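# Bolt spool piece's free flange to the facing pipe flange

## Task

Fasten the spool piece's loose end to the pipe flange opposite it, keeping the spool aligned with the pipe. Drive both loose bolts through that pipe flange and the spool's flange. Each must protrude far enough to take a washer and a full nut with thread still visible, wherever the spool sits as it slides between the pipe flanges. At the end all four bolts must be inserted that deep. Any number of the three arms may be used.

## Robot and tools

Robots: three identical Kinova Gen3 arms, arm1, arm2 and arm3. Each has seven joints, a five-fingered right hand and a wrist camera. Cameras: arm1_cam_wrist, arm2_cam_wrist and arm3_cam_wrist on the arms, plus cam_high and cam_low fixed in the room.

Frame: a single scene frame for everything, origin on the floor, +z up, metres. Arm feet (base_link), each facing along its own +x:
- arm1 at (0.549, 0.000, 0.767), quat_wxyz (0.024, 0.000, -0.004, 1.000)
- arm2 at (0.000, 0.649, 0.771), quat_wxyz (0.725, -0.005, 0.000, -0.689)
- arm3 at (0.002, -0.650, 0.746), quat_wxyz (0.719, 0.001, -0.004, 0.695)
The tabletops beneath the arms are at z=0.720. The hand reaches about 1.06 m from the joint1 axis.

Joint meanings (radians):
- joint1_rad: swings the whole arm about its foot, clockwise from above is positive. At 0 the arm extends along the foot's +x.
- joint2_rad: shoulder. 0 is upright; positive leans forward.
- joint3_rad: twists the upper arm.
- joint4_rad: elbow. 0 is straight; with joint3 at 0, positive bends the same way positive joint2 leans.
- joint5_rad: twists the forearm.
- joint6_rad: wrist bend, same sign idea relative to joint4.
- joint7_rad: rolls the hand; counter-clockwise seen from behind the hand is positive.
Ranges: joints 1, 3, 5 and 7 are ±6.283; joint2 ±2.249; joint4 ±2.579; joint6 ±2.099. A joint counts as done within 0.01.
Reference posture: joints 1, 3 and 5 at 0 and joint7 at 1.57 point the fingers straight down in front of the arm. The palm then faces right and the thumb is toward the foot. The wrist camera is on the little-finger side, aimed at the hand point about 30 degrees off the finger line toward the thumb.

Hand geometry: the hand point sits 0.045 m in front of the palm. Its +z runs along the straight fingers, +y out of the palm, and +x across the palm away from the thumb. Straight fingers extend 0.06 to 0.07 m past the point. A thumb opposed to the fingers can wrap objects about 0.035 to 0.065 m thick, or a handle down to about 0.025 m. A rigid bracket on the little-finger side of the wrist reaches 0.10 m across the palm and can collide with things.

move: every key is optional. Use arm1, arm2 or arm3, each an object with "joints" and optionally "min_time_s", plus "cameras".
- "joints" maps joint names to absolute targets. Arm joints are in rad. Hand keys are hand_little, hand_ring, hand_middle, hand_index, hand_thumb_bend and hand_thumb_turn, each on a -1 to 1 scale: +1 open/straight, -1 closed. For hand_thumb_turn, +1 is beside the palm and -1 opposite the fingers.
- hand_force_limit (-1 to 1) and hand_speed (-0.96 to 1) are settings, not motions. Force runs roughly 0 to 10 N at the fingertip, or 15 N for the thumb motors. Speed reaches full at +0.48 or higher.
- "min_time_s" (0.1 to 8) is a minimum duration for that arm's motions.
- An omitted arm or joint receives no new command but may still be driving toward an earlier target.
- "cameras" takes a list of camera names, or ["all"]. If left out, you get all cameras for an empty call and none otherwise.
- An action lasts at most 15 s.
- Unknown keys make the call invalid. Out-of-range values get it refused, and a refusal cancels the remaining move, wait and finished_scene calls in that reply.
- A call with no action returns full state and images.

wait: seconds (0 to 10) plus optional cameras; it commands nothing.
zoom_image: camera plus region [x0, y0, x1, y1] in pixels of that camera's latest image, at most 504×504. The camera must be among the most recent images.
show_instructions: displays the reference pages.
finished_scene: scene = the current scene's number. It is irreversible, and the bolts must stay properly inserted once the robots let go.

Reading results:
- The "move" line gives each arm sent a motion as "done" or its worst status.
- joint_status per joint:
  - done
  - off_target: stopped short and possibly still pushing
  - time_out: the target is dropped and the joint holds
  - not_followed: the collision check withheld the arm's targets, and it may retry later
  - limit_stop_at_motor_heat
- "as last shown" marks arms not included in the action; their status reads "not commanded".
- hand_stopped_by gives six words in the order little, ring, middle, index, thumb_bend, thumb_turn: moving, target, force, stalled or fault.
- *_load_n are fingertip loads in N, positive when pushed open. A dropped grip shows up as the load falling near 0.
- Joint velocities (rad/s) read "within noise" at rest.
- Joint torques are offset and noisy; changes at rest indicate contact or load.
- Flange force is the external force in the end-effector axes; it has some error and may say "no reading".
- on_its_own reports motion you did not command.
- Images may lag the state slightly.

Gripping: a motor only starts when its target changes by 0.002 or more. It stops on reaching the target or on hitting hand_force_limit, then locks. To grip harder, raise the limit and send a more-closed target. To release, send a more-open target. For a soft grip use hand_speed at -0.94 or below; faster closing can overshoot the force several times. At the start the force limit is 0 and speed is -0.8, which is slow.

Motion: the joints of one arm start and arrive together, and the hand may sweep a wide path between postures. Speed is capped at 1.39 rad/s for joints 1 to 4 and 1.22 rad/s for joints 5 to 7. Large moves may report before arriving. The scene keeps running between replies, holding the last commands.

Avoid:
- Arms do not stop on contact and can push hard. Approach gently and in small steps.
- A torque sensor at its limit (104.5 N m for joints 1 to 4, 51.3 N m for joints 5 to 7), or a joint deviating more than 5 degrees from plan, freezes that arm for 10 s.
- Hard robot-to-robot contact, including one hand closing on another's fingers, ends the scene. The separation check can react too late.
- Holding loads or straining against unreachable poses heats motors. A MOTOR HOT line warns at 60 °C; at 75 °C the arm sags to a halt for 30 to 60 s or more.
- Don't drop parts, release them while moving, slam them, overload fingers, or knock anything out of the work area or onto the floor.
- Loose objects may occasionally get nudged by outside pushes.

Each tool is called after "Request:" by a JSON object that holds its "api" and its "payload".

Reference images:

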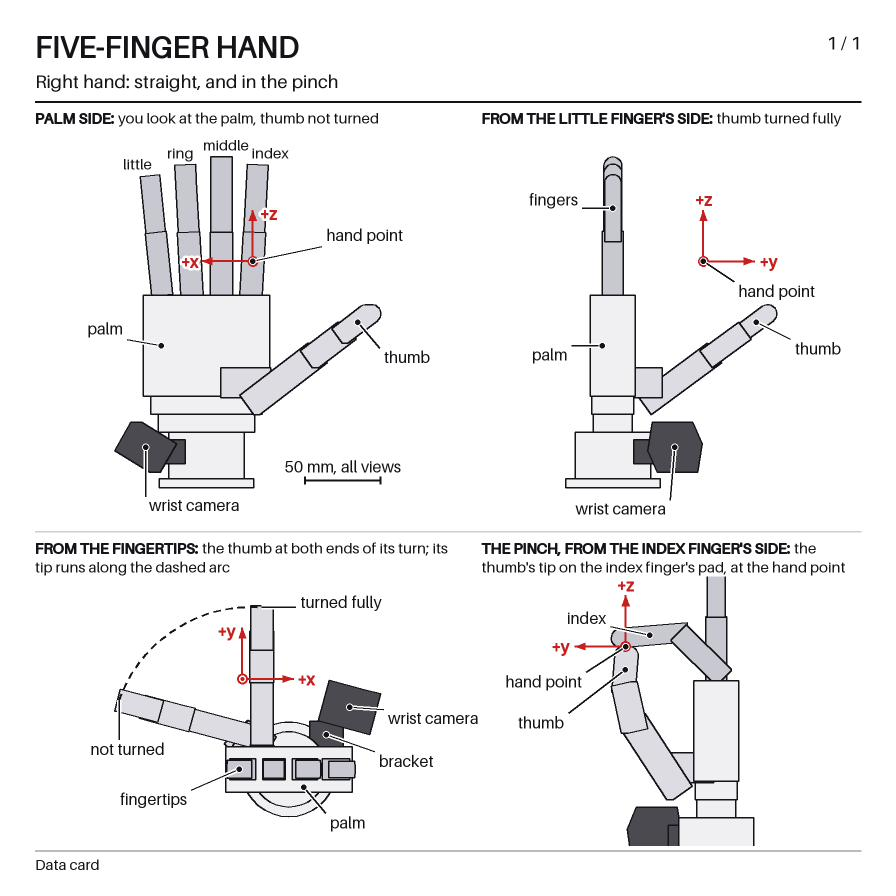

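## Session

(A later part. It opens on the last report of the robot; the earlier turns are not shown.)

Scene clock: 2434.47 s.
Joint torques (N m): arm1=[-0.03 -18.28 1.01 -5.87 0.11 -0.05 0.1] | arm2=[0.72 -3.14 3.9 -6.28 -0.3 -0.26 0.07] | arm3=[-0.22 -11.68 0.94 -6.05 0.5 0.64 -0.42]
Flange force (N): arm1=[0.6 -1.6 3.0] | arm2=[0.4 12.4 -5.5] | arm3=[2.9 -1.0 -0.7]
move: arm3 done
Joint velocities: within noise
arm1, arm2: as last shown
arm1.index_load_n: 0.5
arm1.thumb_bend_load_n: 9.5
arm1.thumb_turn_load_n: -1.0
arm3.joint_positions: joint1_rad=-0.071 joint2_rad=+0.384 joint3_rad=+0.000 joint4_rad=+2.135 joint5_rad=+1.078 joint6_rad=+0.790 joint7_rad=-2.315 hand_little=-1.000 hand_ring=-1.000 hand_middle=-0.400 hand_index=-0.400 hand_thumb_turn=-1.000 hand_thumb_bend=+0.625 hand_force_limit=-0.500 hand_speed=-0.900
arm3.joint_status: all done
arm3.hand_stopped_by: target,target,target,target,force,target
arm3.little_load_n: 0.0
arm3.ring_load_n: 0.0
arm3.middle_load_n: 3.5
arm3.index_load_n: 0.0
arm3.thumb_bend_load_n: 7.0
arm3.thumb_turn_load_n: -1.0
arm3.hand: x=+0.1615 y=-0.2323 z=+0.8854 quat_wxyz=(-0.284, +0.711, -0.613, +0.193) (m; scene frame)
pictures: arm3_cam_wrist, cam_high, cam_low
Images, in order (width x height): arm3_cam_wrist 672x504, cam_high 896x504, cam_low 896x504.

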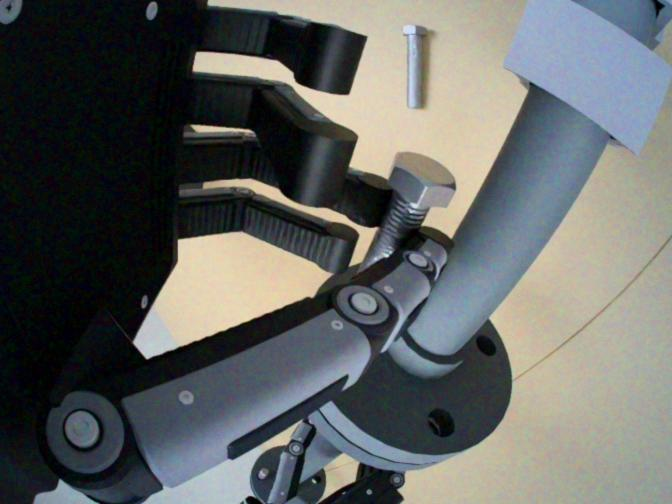

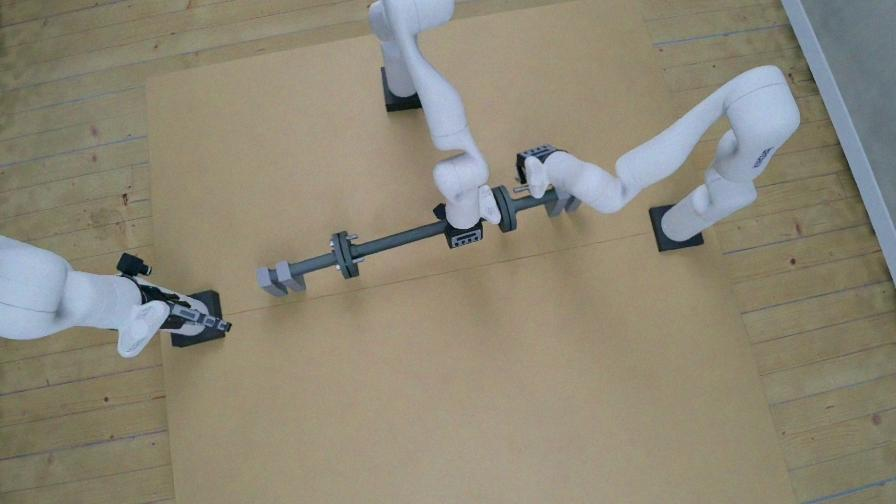

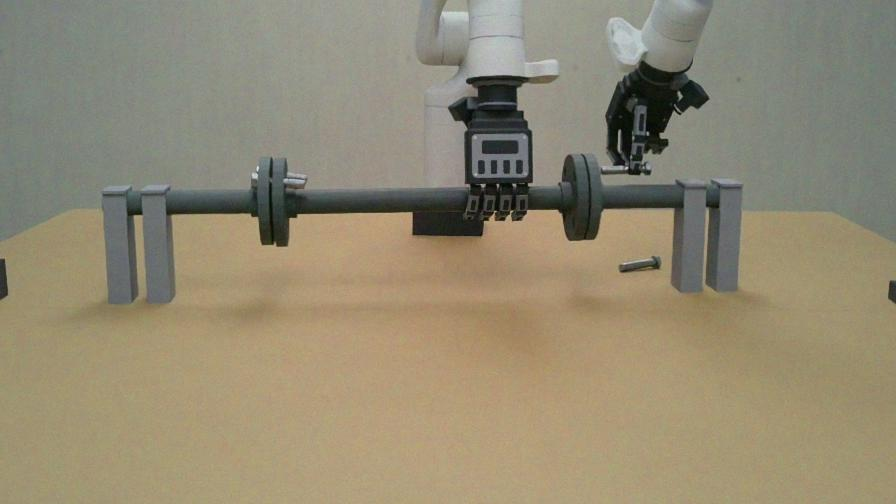

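Request:
{"api": "move", "payload": {"arm3": {"joints": {"joint1_rad": -0.0731, "joint2_rad": 0.401, "joint3_rad": 0.0, "joint4_rad": 2.1043, "joint5_rad": 1.0653, "joint6_rad": 0.7971, "joint7_rad": -2.2992}, "min_time_s": 3}, "cameras": ["cam_high", "cam_low", "arm3_cam_wrist"]}}

Request:
{"api": "zoom_image", "payload": {"camera": "cam_low", "region": [580, 146, 640, 206]}}

Request:
{"api": "zoom_image", "payload": {"camera": "cam_high", "region": [502, 182, 532, 218]}}

Scene clock: 2471.10 s.
Joint torques (N m): arm1=[-0.07 -18.34 1.03 -5.96 0.08 -0.08 0.13] | arm2=[0.77 -3.09 3.86 -6.23 -0.3 -0.27 0.03] | arm3=[-0.25 -12.09 0.93 -6.14 0.47 0.61 -0.37]
Flange force (N): arm1=[0.6 -1.4 3.1] | arm2=[0.4 12.2 -5.7] | arm3=[3.1 -0.8 -0.4]
move: arm3 done
Joint velocities: within noise
arm1: as last shown
arm1.middle_load_n: 2.5
arm1.index_load_n: 0.0
arm1.thumb_bend_load_n: 9.0
arm1.thumb_turn_load_n: -0.5
arm2.joint_positions: joint1_rad=+0.616 joint2_rad=-0.270 joint3_rad=-0.068 joint4_rad=+1.571 joint5_rad=-0.119 joint6_rad=+1.827 joint7_rad=-1.961 hand_little=+1.000 hand_ring=+1.000 hand_middle=+1.000 hand_index=+1.000 hand_thumb_turn=+1.000 hand_thumb_bend=+1.000 hand_force_limit=+0.000 hand_speed=-0.800
arm2.joint_status: not commanded
arm2.hand_stopped_by: target,target,target,target,target,target
arm2.little_load_n: 0.0
arm2.ring_load_n: 0.0
arm2.middle_load_n: 0.0
arm2.index_load_n: 0.0
arm2.thumb_bend_load_n: 0.0
arm2.thumb_turn_load_n: 0.0
arm2.hand: x=-0.0605 y=+0.4097 z=+1.2323 quat_wxyz=(-0.043, -0.936, -0.349, -0.023) (m; scene frame)
arm3.joint_positions: joint1_rad=-0.073 joint2_rad=+0.401 joint3_rad=+0.000 joint4_rad=+2.104 joint5_rad=+1.065 joint6_rad=+0.797 joint7_rad=-2.299 hand_little=-1.000 hand_ring=-1.000 hand_middle=-0.400 hand_index=-0.400 hand_thumb_turn=-1.000 hand_thumb_bend=+0.625 hand_force_limit=-0.500 hand_speed=-0.900
arm3.joint_status: all done
arm3.hand_stopped_by: target,target,target,target,force,target
arm3.little_load_n: 0.0
arm3.ring_load_n: 0.0
arm3.middle_load_n: 3.5
arm3.index_load_n: 0.0
arm3.thumb_bend_load_n: 7.0
arm3.thumb_turn_load_n: -0.5
arm3.hand: x=+0.1605 y=-0.2223 z=+0.8851 quat_wxyz=(-0.284, +0.711, -0.614, +0.193) (m; scene frame)
pictures: arm3_cam_wrist, cam_high, cam_low
Images, in order (width x height): arm3_cam_wrist 672x504, cam_high 896x504, cam_low 896x504.

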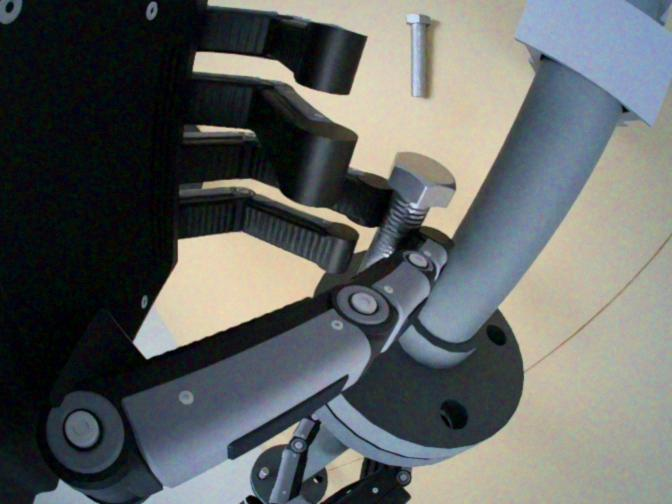

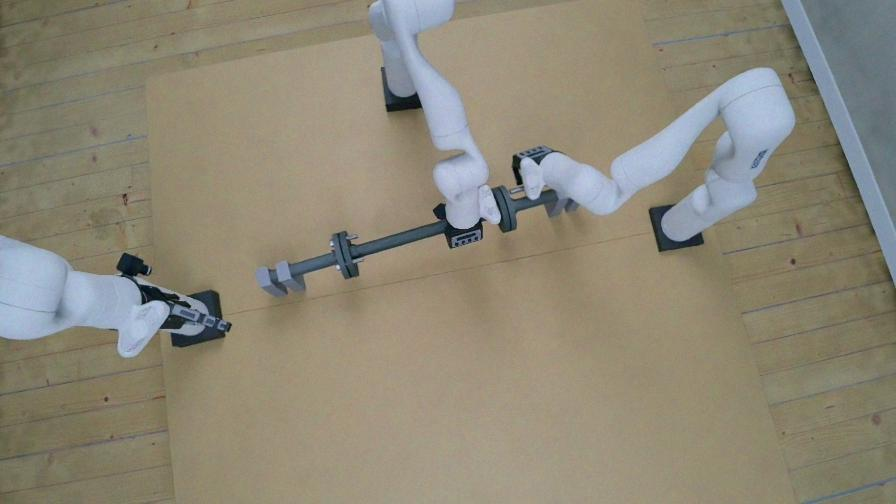

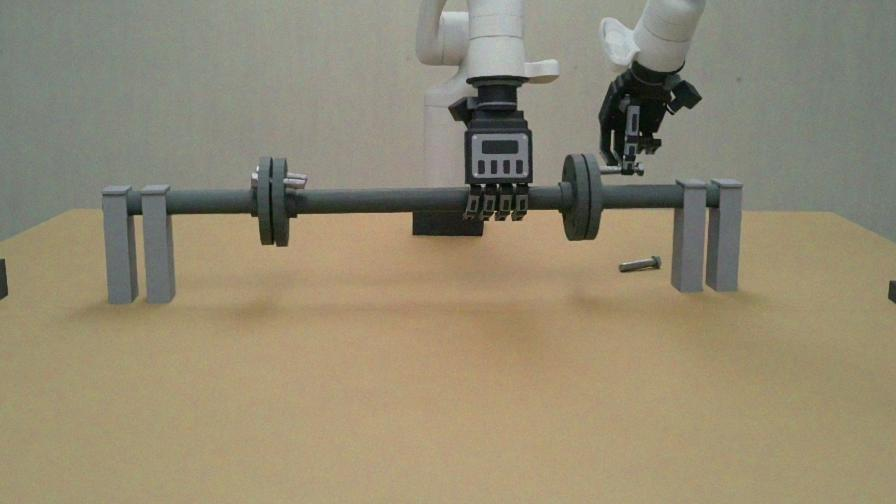

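Scaled by 8.400 from the camera's 896x504 image, which has a finer 1280x720 frame.

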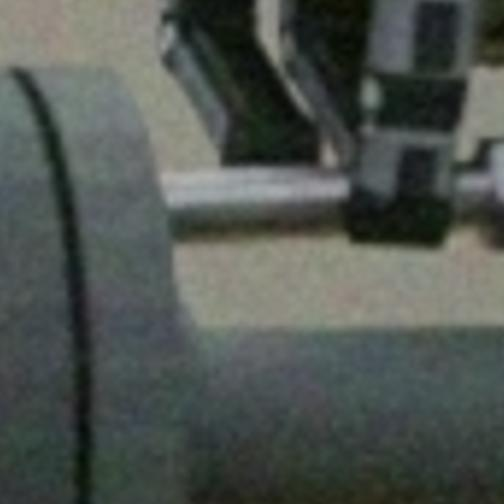

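Scaled by 14.000 from the camera's 896x504 image, which has a finer 1280x720 frame.

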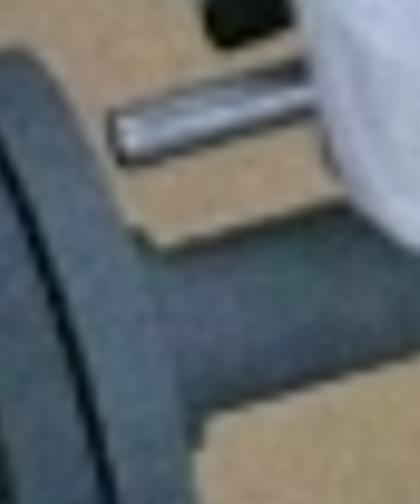

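Request:
{"api": "move", "payload": {"arm3": {"joints": {"joint1_rad": -0.0749, "joint2_rad": 0.4177, "joint3_rad": 0, "joint4_rad": 2.0738, "joint5_rad": 1.0526, "joint6_rad": 0.8045, "joint7_rad": -2.2834}, "min_time_s": 3}, "cameras": ["cam_high", "cam_low", "arm3_cam_wrist"]}}

Scene clock: 2543.33 s.
Joint torques (N m): arm1=[-0.12 -18.3 1.07 -5.93 0.1 -0.07 0.09] | arm2=[0.71 -3.12 3.85 -6.3 -0.29 -0.24 0.08] | arm3=[-0.34 -12.5 0.85 -6.23 0.51 0.49 -0.4]
Flange force (N): arm1=[0.9 -1.5 3.0] | arm2=[0.4 12.3 -5.4] | arm3=[2.9 -1.1 -0.5]
move: arm3 done
Joint velocities: within noise
arm1, arm2: as last shown
arm1.middle_load_n: 3.0
arm3.joint_positions: joint1_rad=-0.075 joint2_rad=+0.418 joint3_rad=+0.000 joint4_rad=+2.074 joint5_rad=+1.053 joint6_rad=+0.805 joint7_rad=-2.283 hand_little=-1.000 hand_ring=-1.000 hand_middle=-0.400 hand_index=-0.400 hand_thumb_turn=-1.000 hand_thumb_bend=+0.625 hand_force_limit=-0.500 hand_speed=-0.900
arm3.joint_status: all done
arm3.hand_stopped_by: target,target,target,target,force,target
arm3.little_load_n: 0.0
arm3.ring_load_n: 0.0
arm3.middle_load_n: 3.5
arm3.index_load_n: 0.0
arm3.thumb_bend_load_n: 7.0
arm3.thumb_turn_load_n: 0.5
arm3.hand: x=+0.1594 y=-0.2123 z=+0.8850 quat_wxyz=(-0.284, +0.711, -0.614, +0.193) (m; scene frame)
pictures: arm3_cam_wrist, cam_high, cam_low
Images, in order (width x height): arm3_cam_wrist 672x504, cam_high 896x504, cam_low 896x504.

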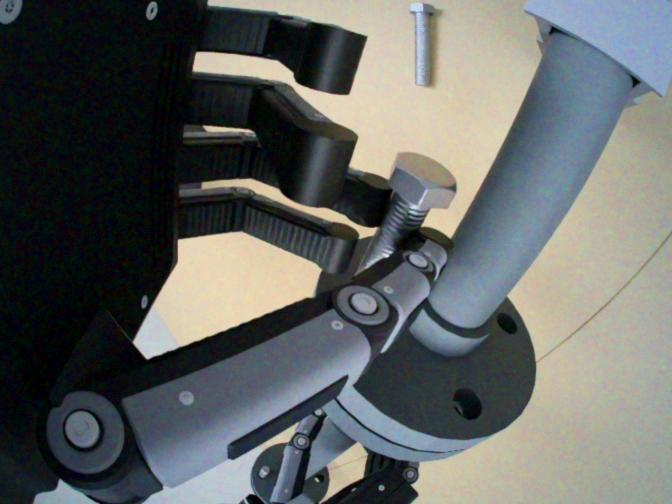

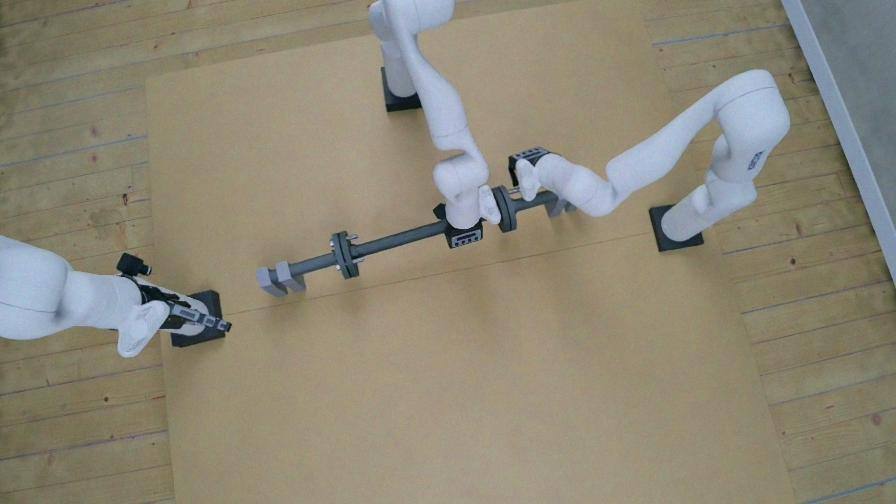

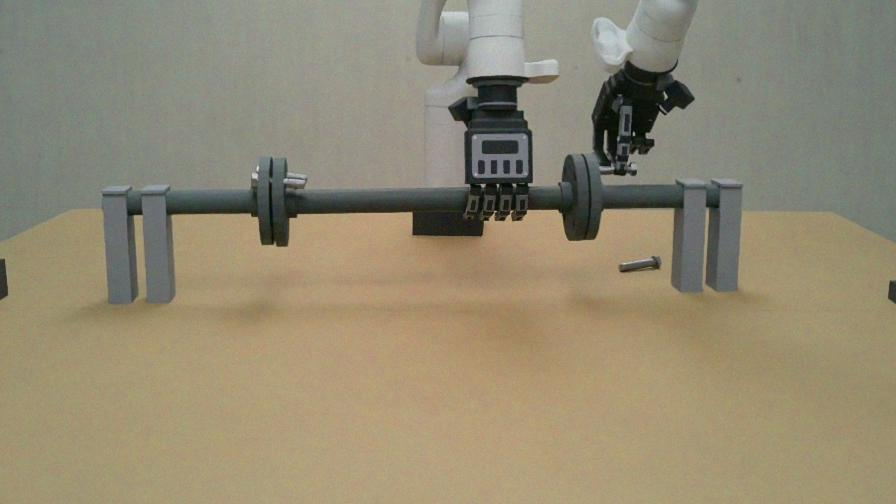

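Request:
{"api": "zoom_image", "payload": {"camera": "arm3_cam_wrist", "region": [300, 130, 560, 480]}}

Request:
{"api": "zoom_image", "payload": {"camera": "cam_low", "region": [540, 130, 660, 250]}}

Request:
{"api": "zoom_image", "payload": {"camera": "cam_high", "region": [485, 170, 565, 240]}}

Scaled by 1.440 from the camera's 672x504 image, which has a finer 960x720 frame.

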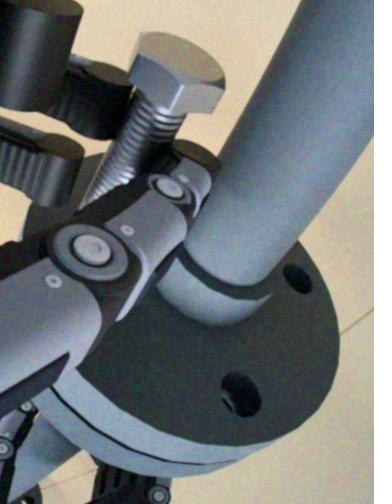

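Scaled by 4.200 from the camera's 896x504 image, which has a finer 1280x720 frame.

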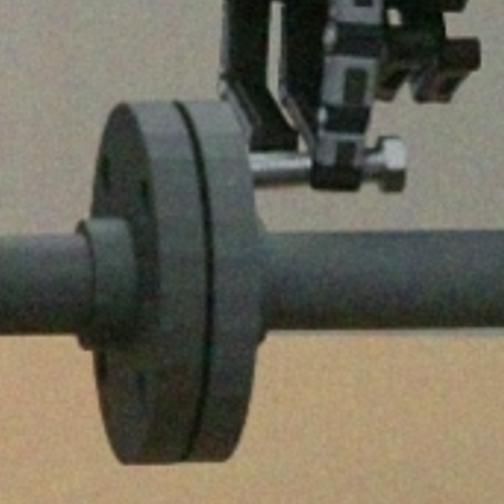

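Scaled by 6.300 from the camera's 896x504 image, which has a finer 1280x720 frame.

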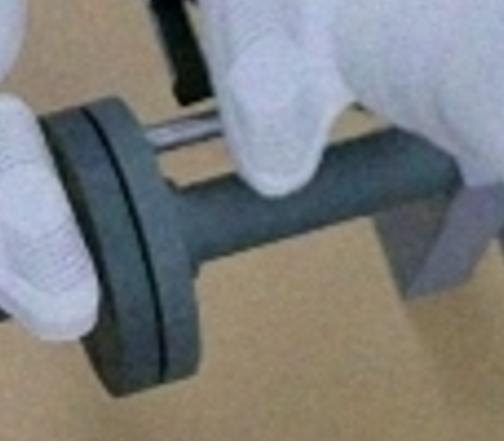

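Request:
{"api": "move", "payload": {"arm3": {"joints": {"hand_index": 0.6, "hand_speed": -0.7}}, "cameras": ["arm3_cam_wrist"]}}

Scene clock: 2604.87 s.
Joint torques (N m): arm1=[-0.03 -18.3 1.02 -5.88 0.07 0.01 0.07] | arm2=[0.74 -3.09 3.92 -6.31 -0.28 -0.24 0.04] | arm3=[-0.41 -12.42 0.79 -6.27 0.52 0.52 -0.43]
Flange force (N): arm1=[0.7 -1.5 3.2] | arm2=[0.5 12.3 -5.3] | arm3=[3.2 -1.4 -0.5]
move: arm3 done
Joint velocities: within noise
arm1, arm2: as last shown
arm1.middle_load_n: 2.5
arm3.joint_positions: joint1_rad=-0.075 joint2_rad=+0.418 joint3_rad=+0.000 joint4_rad=+2.074 joint5_rad=+1.053 joint6_rad=+0.805 joint7_rad=-2.283 hand_little=-1.000 hand_ring=-1.000 hand_middle=-0.400 hand_index=+0.600 hand_thumb_turn=-1.000 hand_thumb_bend=+0.625 hand_force_limit=-0.500 hand_speed=-0.700
arm3.joint_status: all done
arm3.hand_stopped_by: target,target,target,target,force,target
arm3.little_load_n: 0.0
arm3.ring_load_n: 0.0
arm3.middle_load_n: 4.0
arm3.index_load_n: 0.0
arm3.thumb_bend_load_n: 7.0
arm3.thumb_turn_load_n: 0.5
arm3.hand: x=+0.1594 y=-0.2123 z=+0.8850 quat_wxyz=(-0.284, +0.711, -0.614, +0.193) (m; scene frame)
pictures: arm3_cam_wrist
Images, in order (width x height): arm3_cam_wrist 672x504.

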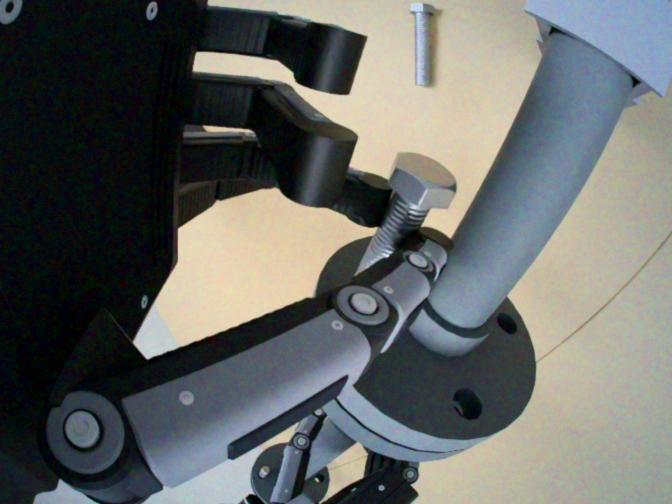

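Request:
{"api": "move", "payload": {"arm3": {"joints": {"joint1_rad": -0.0763, "joint2_rad": 0.4310, "joint3_rad": 0, "joint4_rad": 2.0494, "joint5_rad": 1.0425, "joint6_rad": 0.8105, "joint7_rad": -2.2708}, "min_time_s": 3}, "cameras": ["cam_high", "cam_low", "arm3_cam_wrist"]}}

Request:
{"api": "zoom_image", "payload": {"camera": "cam_low", "region": [540, 130, 660, 250]}}

Scene clock: 2624.50 s.
Joint torques (N m): arm1=[-0.12 -18.28 1.11 -5.88 0.1 -0.08 0.11] | arm2=[0.76 -3.07 3.87 -6.23 -0.28 -0.25 0.05] | arm3=[-0.55 -12.76 0.72 -6.36 0.47 0.36 -0.39]
Flange force (N): arm1=[0.8 -1.7 2.9] | arm2=[0.4 12.3 -5.6] | arm3=[3.2 -1.4 -0.3]
move: arm3 done
Joint velocities: within noise
arm1, arm2: as last shown
arm1.middle_load_n: 3.0
arm3.joint_positions: joint1_rad=-0.076 joint2_rad=+0.431 joint3_rad=+0.000 joint4_rad=+2.049 joint5_rad=+1.043 joint6_rad=+0.810 joint7_rad=-2.271 hand_little=-1.000 hand_ring=-1.000 hand_middle=-0.400 hand_index=+0.600 hand_thumb_turn=-1.000 hand_thumb_bend=+0.625 hand_force_limit=-0.500 hand_speed=-0.700
arm3.joint_status: all done
arm3.hand_stopped_by: target,target,target,target,force,target
arm3.little_load_n: 0.0
arm3.ring_load_n: 0.0
arm3.middle_load_n: 4.0
arm3.index_load_n: 0.0
arm3.thumb_bend_load_n: 7.0
arm3.thumb_turn_load_n: 1.0
arm3.hand: x=+0.1585 y=-0.2044 z=+0.8848 quat_wxyz=(-0.284, +0.711, -0.614, +0.193) (m; scene frame)
pictures: arm3_cam_wrist, cam_high, cam_low
Images, in order (width x height): arm3_cam_wrist 672x504, cam_high 896x504, cam_low 896x504.

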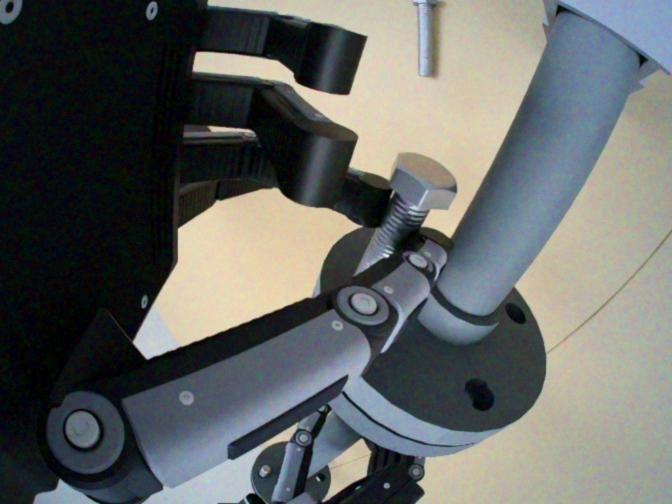

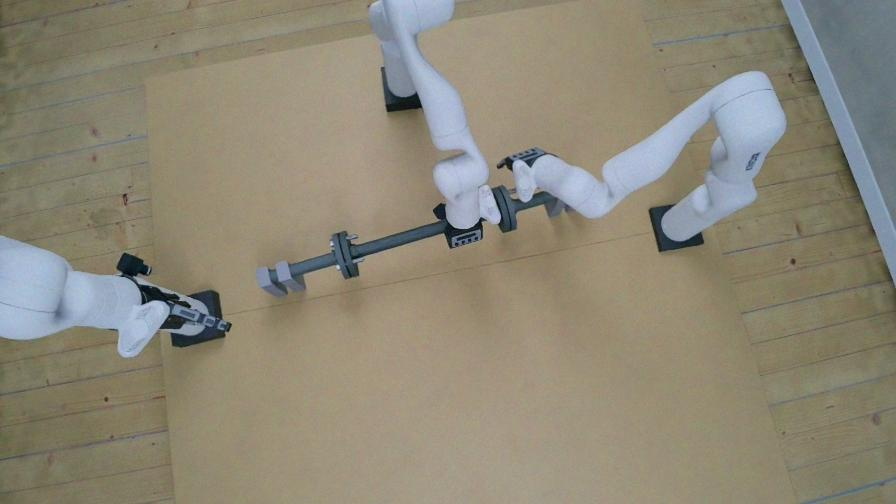

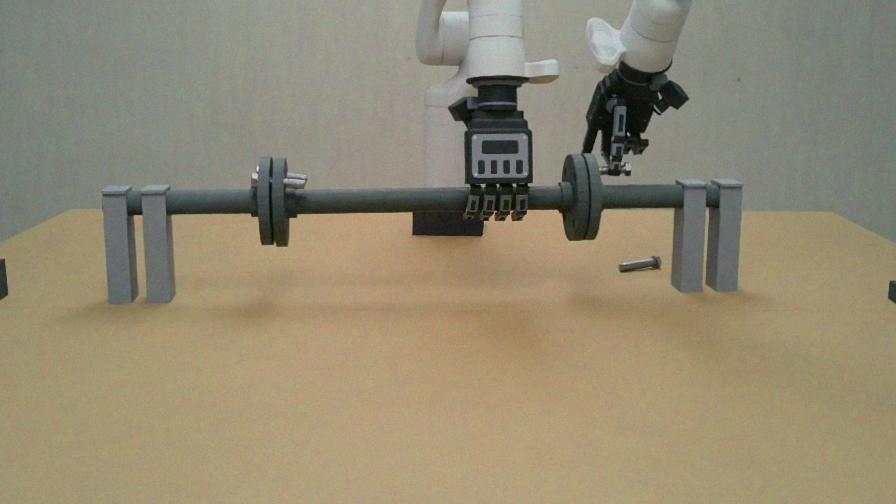

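Scaled by 4.200 from the camera's 896x504 image, which has a finer 1280x720 frame.

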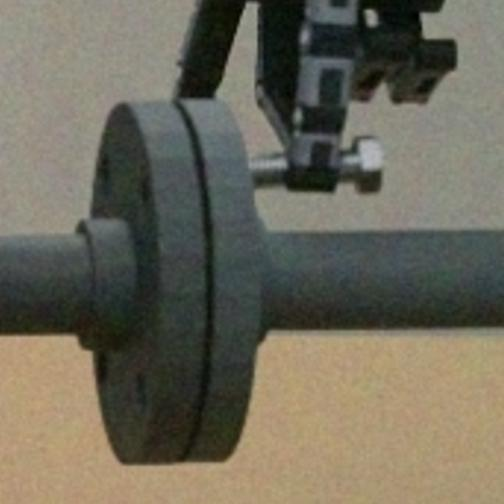

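Request:
{"api": "move", "payload": {"arm3": {"joints": {"joint1_rad": -0.0776, "joint2_rad": 0.4441, "joint3_rad": 0, "joint4_rad": 2.0239, "joint5_rad": 1.0325, "joint6_rad": 0.8172, "joint7_rad": -2.2578}, "min_time_s": 3}, "cameras": ["cam_high", "cam_low", "arm3_cam_wrist"]}}

Request:
{"api": "zoom_image", "payload": {"camera": "cam_low", "region": [540, 130, 660, 250]}}

Request:
{"api": "zoom_image", "payload": {"camera": "arm3_cam_wrist", "region": [300, 130, 560, 480]}}

Scene clock: 2657.53 s.
Joint torques (N m): arm1=[0.04 -18.33 1.03 -5.92 0.1 -0.07 0.06] | arm2=[0.77 -3.14 3.89 -6.29 -0.28 -0.23 0.1] | arm3=[-0.76 -13.14 0.41 -6.54 0.51 0.19 -0.44]
Flange force (N): arm1=[0.5 -1.6 3.1] | arm2=[0.4 12.5 -5.3] | arm3=[3.2 -1.9 -0.1]
move: arm3 done
Joint velocities: within noise
arm1.joint_positions: joint1_rad=-0.224 joint2_rad=+0.612 joint3_rad=+0.000 joint4_rad=+1.752 joint5_rad=+0.009 joint6_rad=+0.603 joint7_rad=-0.083 hand_little=-0.027 hand_ring=-0.026 hand_middle=-0.026 hand_index=-0.009 hand_thumb_turn=-1.000 hand_thumb_bend=+0.347 hand_force_limit=-0.500 hand_speed=-0.800
arm1.joint_status: not commanded
arm1.hand_stopped_by: force,force,force,force,force,target
arm1.little_load_n: 4.0
arm1.ring_load_n: 6.0
arm1.middle_load_n: 3.0
arm1.index_load_n: 0.0
arm1.thumb_bend_load_n: 8.5
arm1.thumb_turn_load_n: -0.5
arm1.hand: x=+0.0961 y=-0.0904 z=+0.8446 quat_wxyz=(-0.058, +0.668, +0.739, -0.065) (m; scene frame)
arm2: as last shown
arm3.joint_positions: joint1_rad=-0.078 joint2_rad=+0.444 joint3_rad=+0.000 joint4_rad=+2.024 joint5_rad=+1.032 joint6_rad=+0.817 joint7_rad=-2.258 hand_little=-1.000 hand_ring=-1.000 hand_middle=-0.400 hand_index=+0.600 hand_thumb_turn=-1.000 hand_thumb_bend=+0.625 hand_force_limit=-0.500 hand_speed=-0.700
arm3.joint_status: all done
arm3.hand_stopped_by: target,target,target,target,force,target
arm3.little_load_n: 0.0
arm3.ring_load_n: 0.0
arm3.middle_load_n: 4.0
arm3.index_load_n: 0.0
arm3.thumb_bend_load_n: 7.0
arm3.thumb_turn_load_n: 1.5
arm3.hand: x=+0.1577 y=-0.1961 z=+0.8850 quat_wxyz=(-0.284, +0.711, -0.614, +0.193) (m; scene frame)
pictures: arm3_cam_wrist, cam_high, cam_low
Images, in order (width x height): arm3_cam_wrist 672x504, cam_high 896x504, cam_low 896x504.

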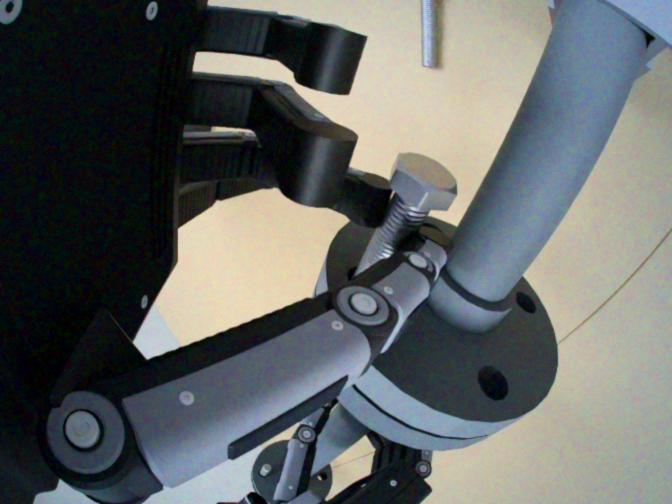

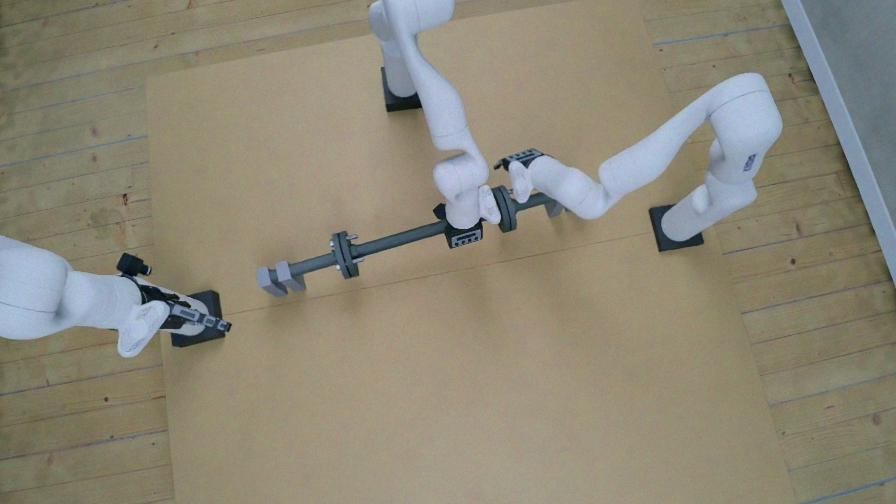

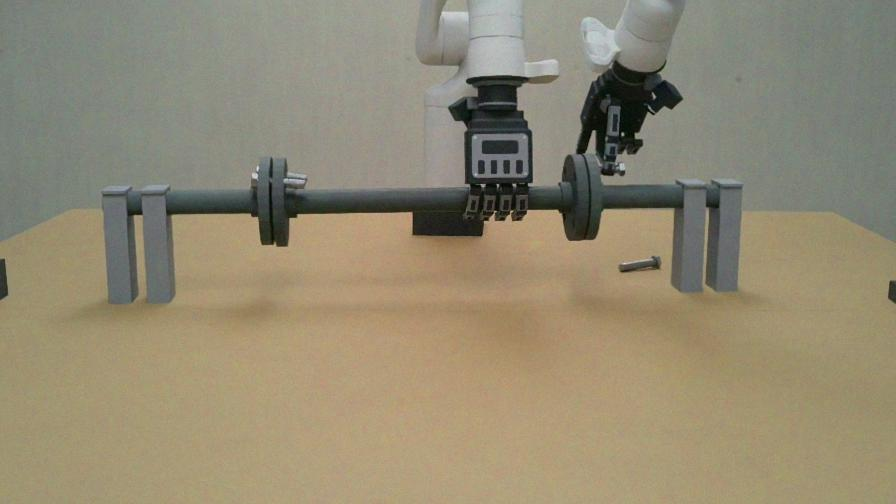

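Scaled by 4.200 from the camera's 896x504 image, which has a finer 1280x720 frame.

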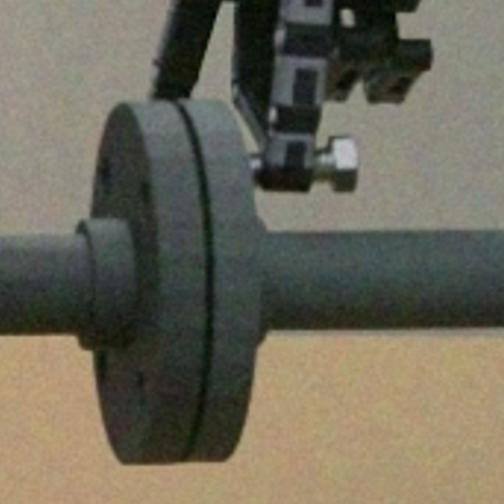

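Scaled by 1.440 from the camera's 672x504 image, which has a finer 960x720 frame.

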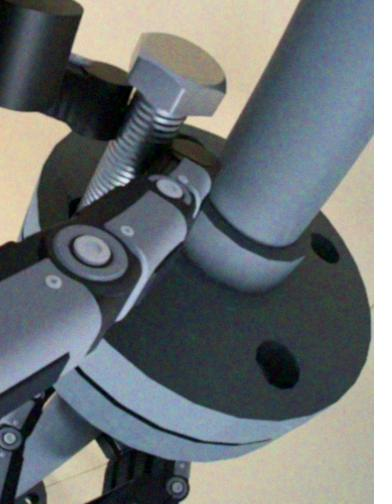

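Request:
{"api": "zoom_image", "payload": {"camera": "arm3_cam_wrist", "region": [310, 140, 470, 320]}}

Request:
{"api": "zoom_image", "payload": {"camera": "cam_high", "region": [485, 170, 545, 230]}}

Scaled by 2.800 from the camera's 672x504 image, which has a finer 960x720 frame.

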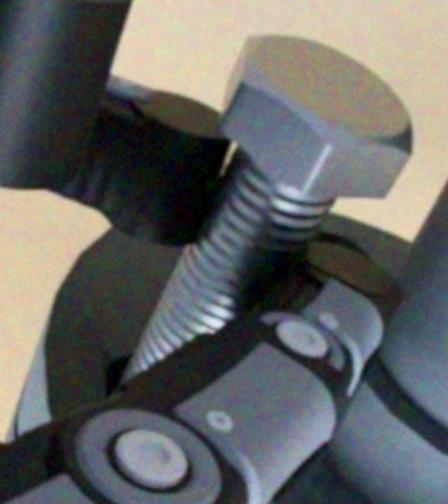

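Scaled by 8.400 from the camera's 896x504 image, which has a finer 1280x720 frame.

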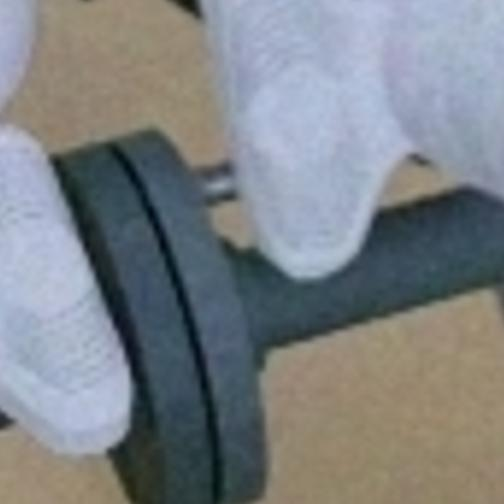

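Request:
{"api": "zoom_image", "payload": {"camera": "cam_low", "region": [555, 145, 615, 205]}}

Scaled by 8.400 from the camera's 896x504 image, which has a finer 1280x720 frame.

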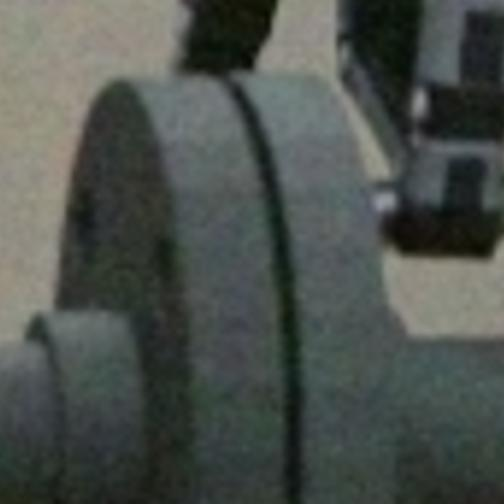

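Request:
{"api": "move", "payload": {"arm3": {"joints": {"joint1_rad": -0.0784, "joint2_rad": 0.4524, "joint3_rad": 0, "joint4_rad": 2.0078, "joint5_rad": 1.0262, "joint6_rad": 0.8215, "joint7_rad": -2.2495}, "min_time_s": 3}, "cameras": ["cam_high", "cam_low", "arm3_cam_wrist"]}}

Request:
{"api": "zoom_image", "payload": {"camera": "cam_low", "region": [540, 130, 660, 250]}}

Request:
{"api": "zoom_image", "payload": {"camera": "arm3_cam_wrist", "region": [310, 140, 470, 320]}}

Scene clock: 2850.30 s.
Joint torques (N m): arm1=[0 -18.31 1.1 -5.96 0.05 -0.11 0.11] | arm2=[0.85 -3.17 3.88 -6.25 -0.31 -0.22 0.07] | arm3=[-1.19 -13.41 0.05 -6.98 0.43 -0.08 -0.45]
Flange force (N): arm1=[0.5 -1.5 2.9] | arm2=[0.2 12.5 -5.5] | arm3=[4.3 -2.2 0.5]
move: arm3 done
Joint velocities: within noise
arm1, arm2: as last shown
arm1.ring_load_n: 5.5
arm1.thumb_bend_load_n: 9.0
arm2.index_load_n: -0.5
arm3.joint_positions: joint1_rad=-0.078 joint2_rad=+0.452 joint3_rad=+0.000 joint4_rad=+2.008 joint5_rad=+1.026 joint6_rad=+0.822 joint7_rad=-2.250 hand_little=-1.000 hand_ring=-1.000 hand_middle=-0.400 hand_index=+0.600 hand_thumb_turn=-1.000 hand_thumb_bend=+0.625 hand_force_limit=-0.500 hand_speed=-0.700
arm3.joint_status: all done
arm3.hand_stopped_by: target,target,target,target,force,target
arm3.little_load_n: 0.0
arm3.ring_load_n: 0.0
arm3.middle_load_n: 4.5
arm3.index_load_n: 0.0
arm3.thumb_bend_load_n: 7.0
arm3.thumb_turn_load_n: 2.0
arm3.hand: x=+0.1572 y=-0.1910 z=+0.8851 quat_wxyz=(-0.284, +0.711, -0.614, +0.193) (m; scene frame)
pictures: arm3_cam_wrist, cam_high, cam_low
Images, in order (width x height): arm3_cam_wrist 672x504, cam_high 896x504, cam_low 896x504.

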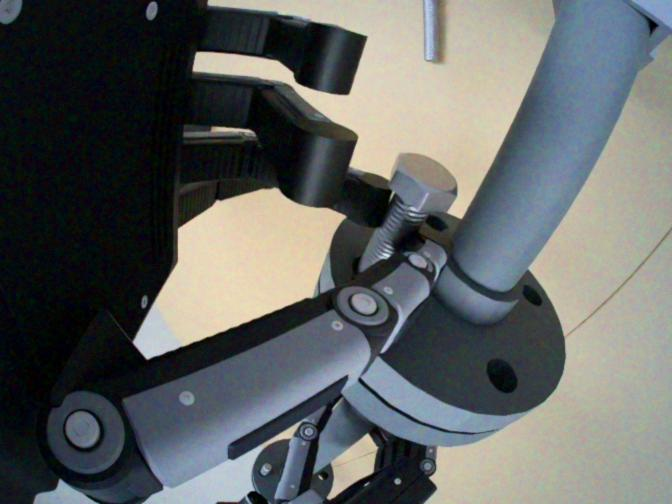

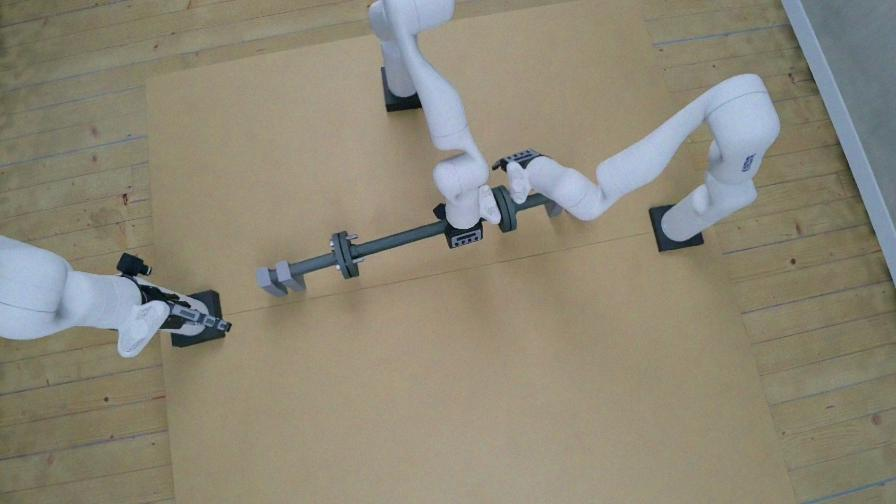

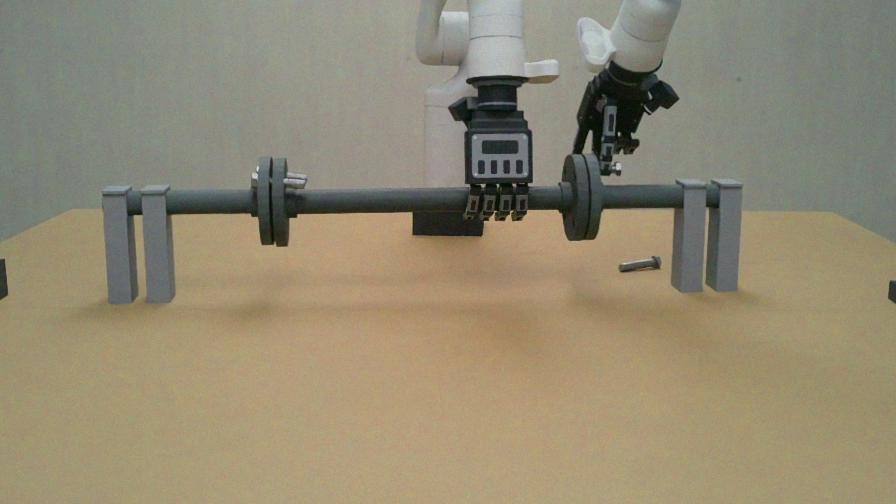

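Scaled by 4.200 from the camera's 896x504 image, which has a finer 1280x720 frame.

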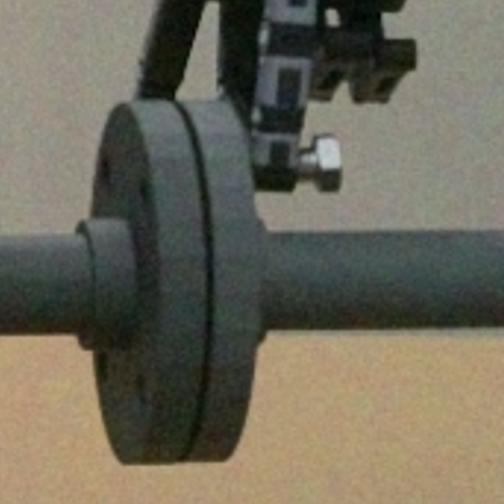

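Scaled by 2.800 from the camera's 672x504 image, which has a finer 960x720 frame.

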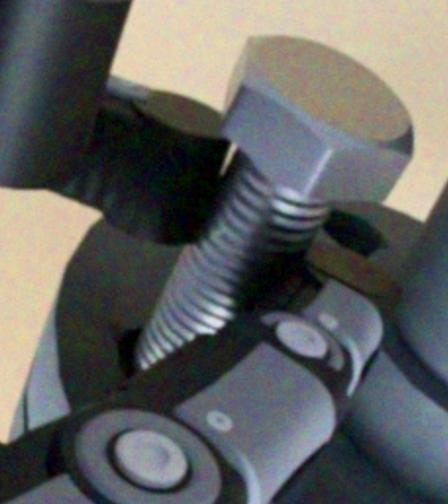

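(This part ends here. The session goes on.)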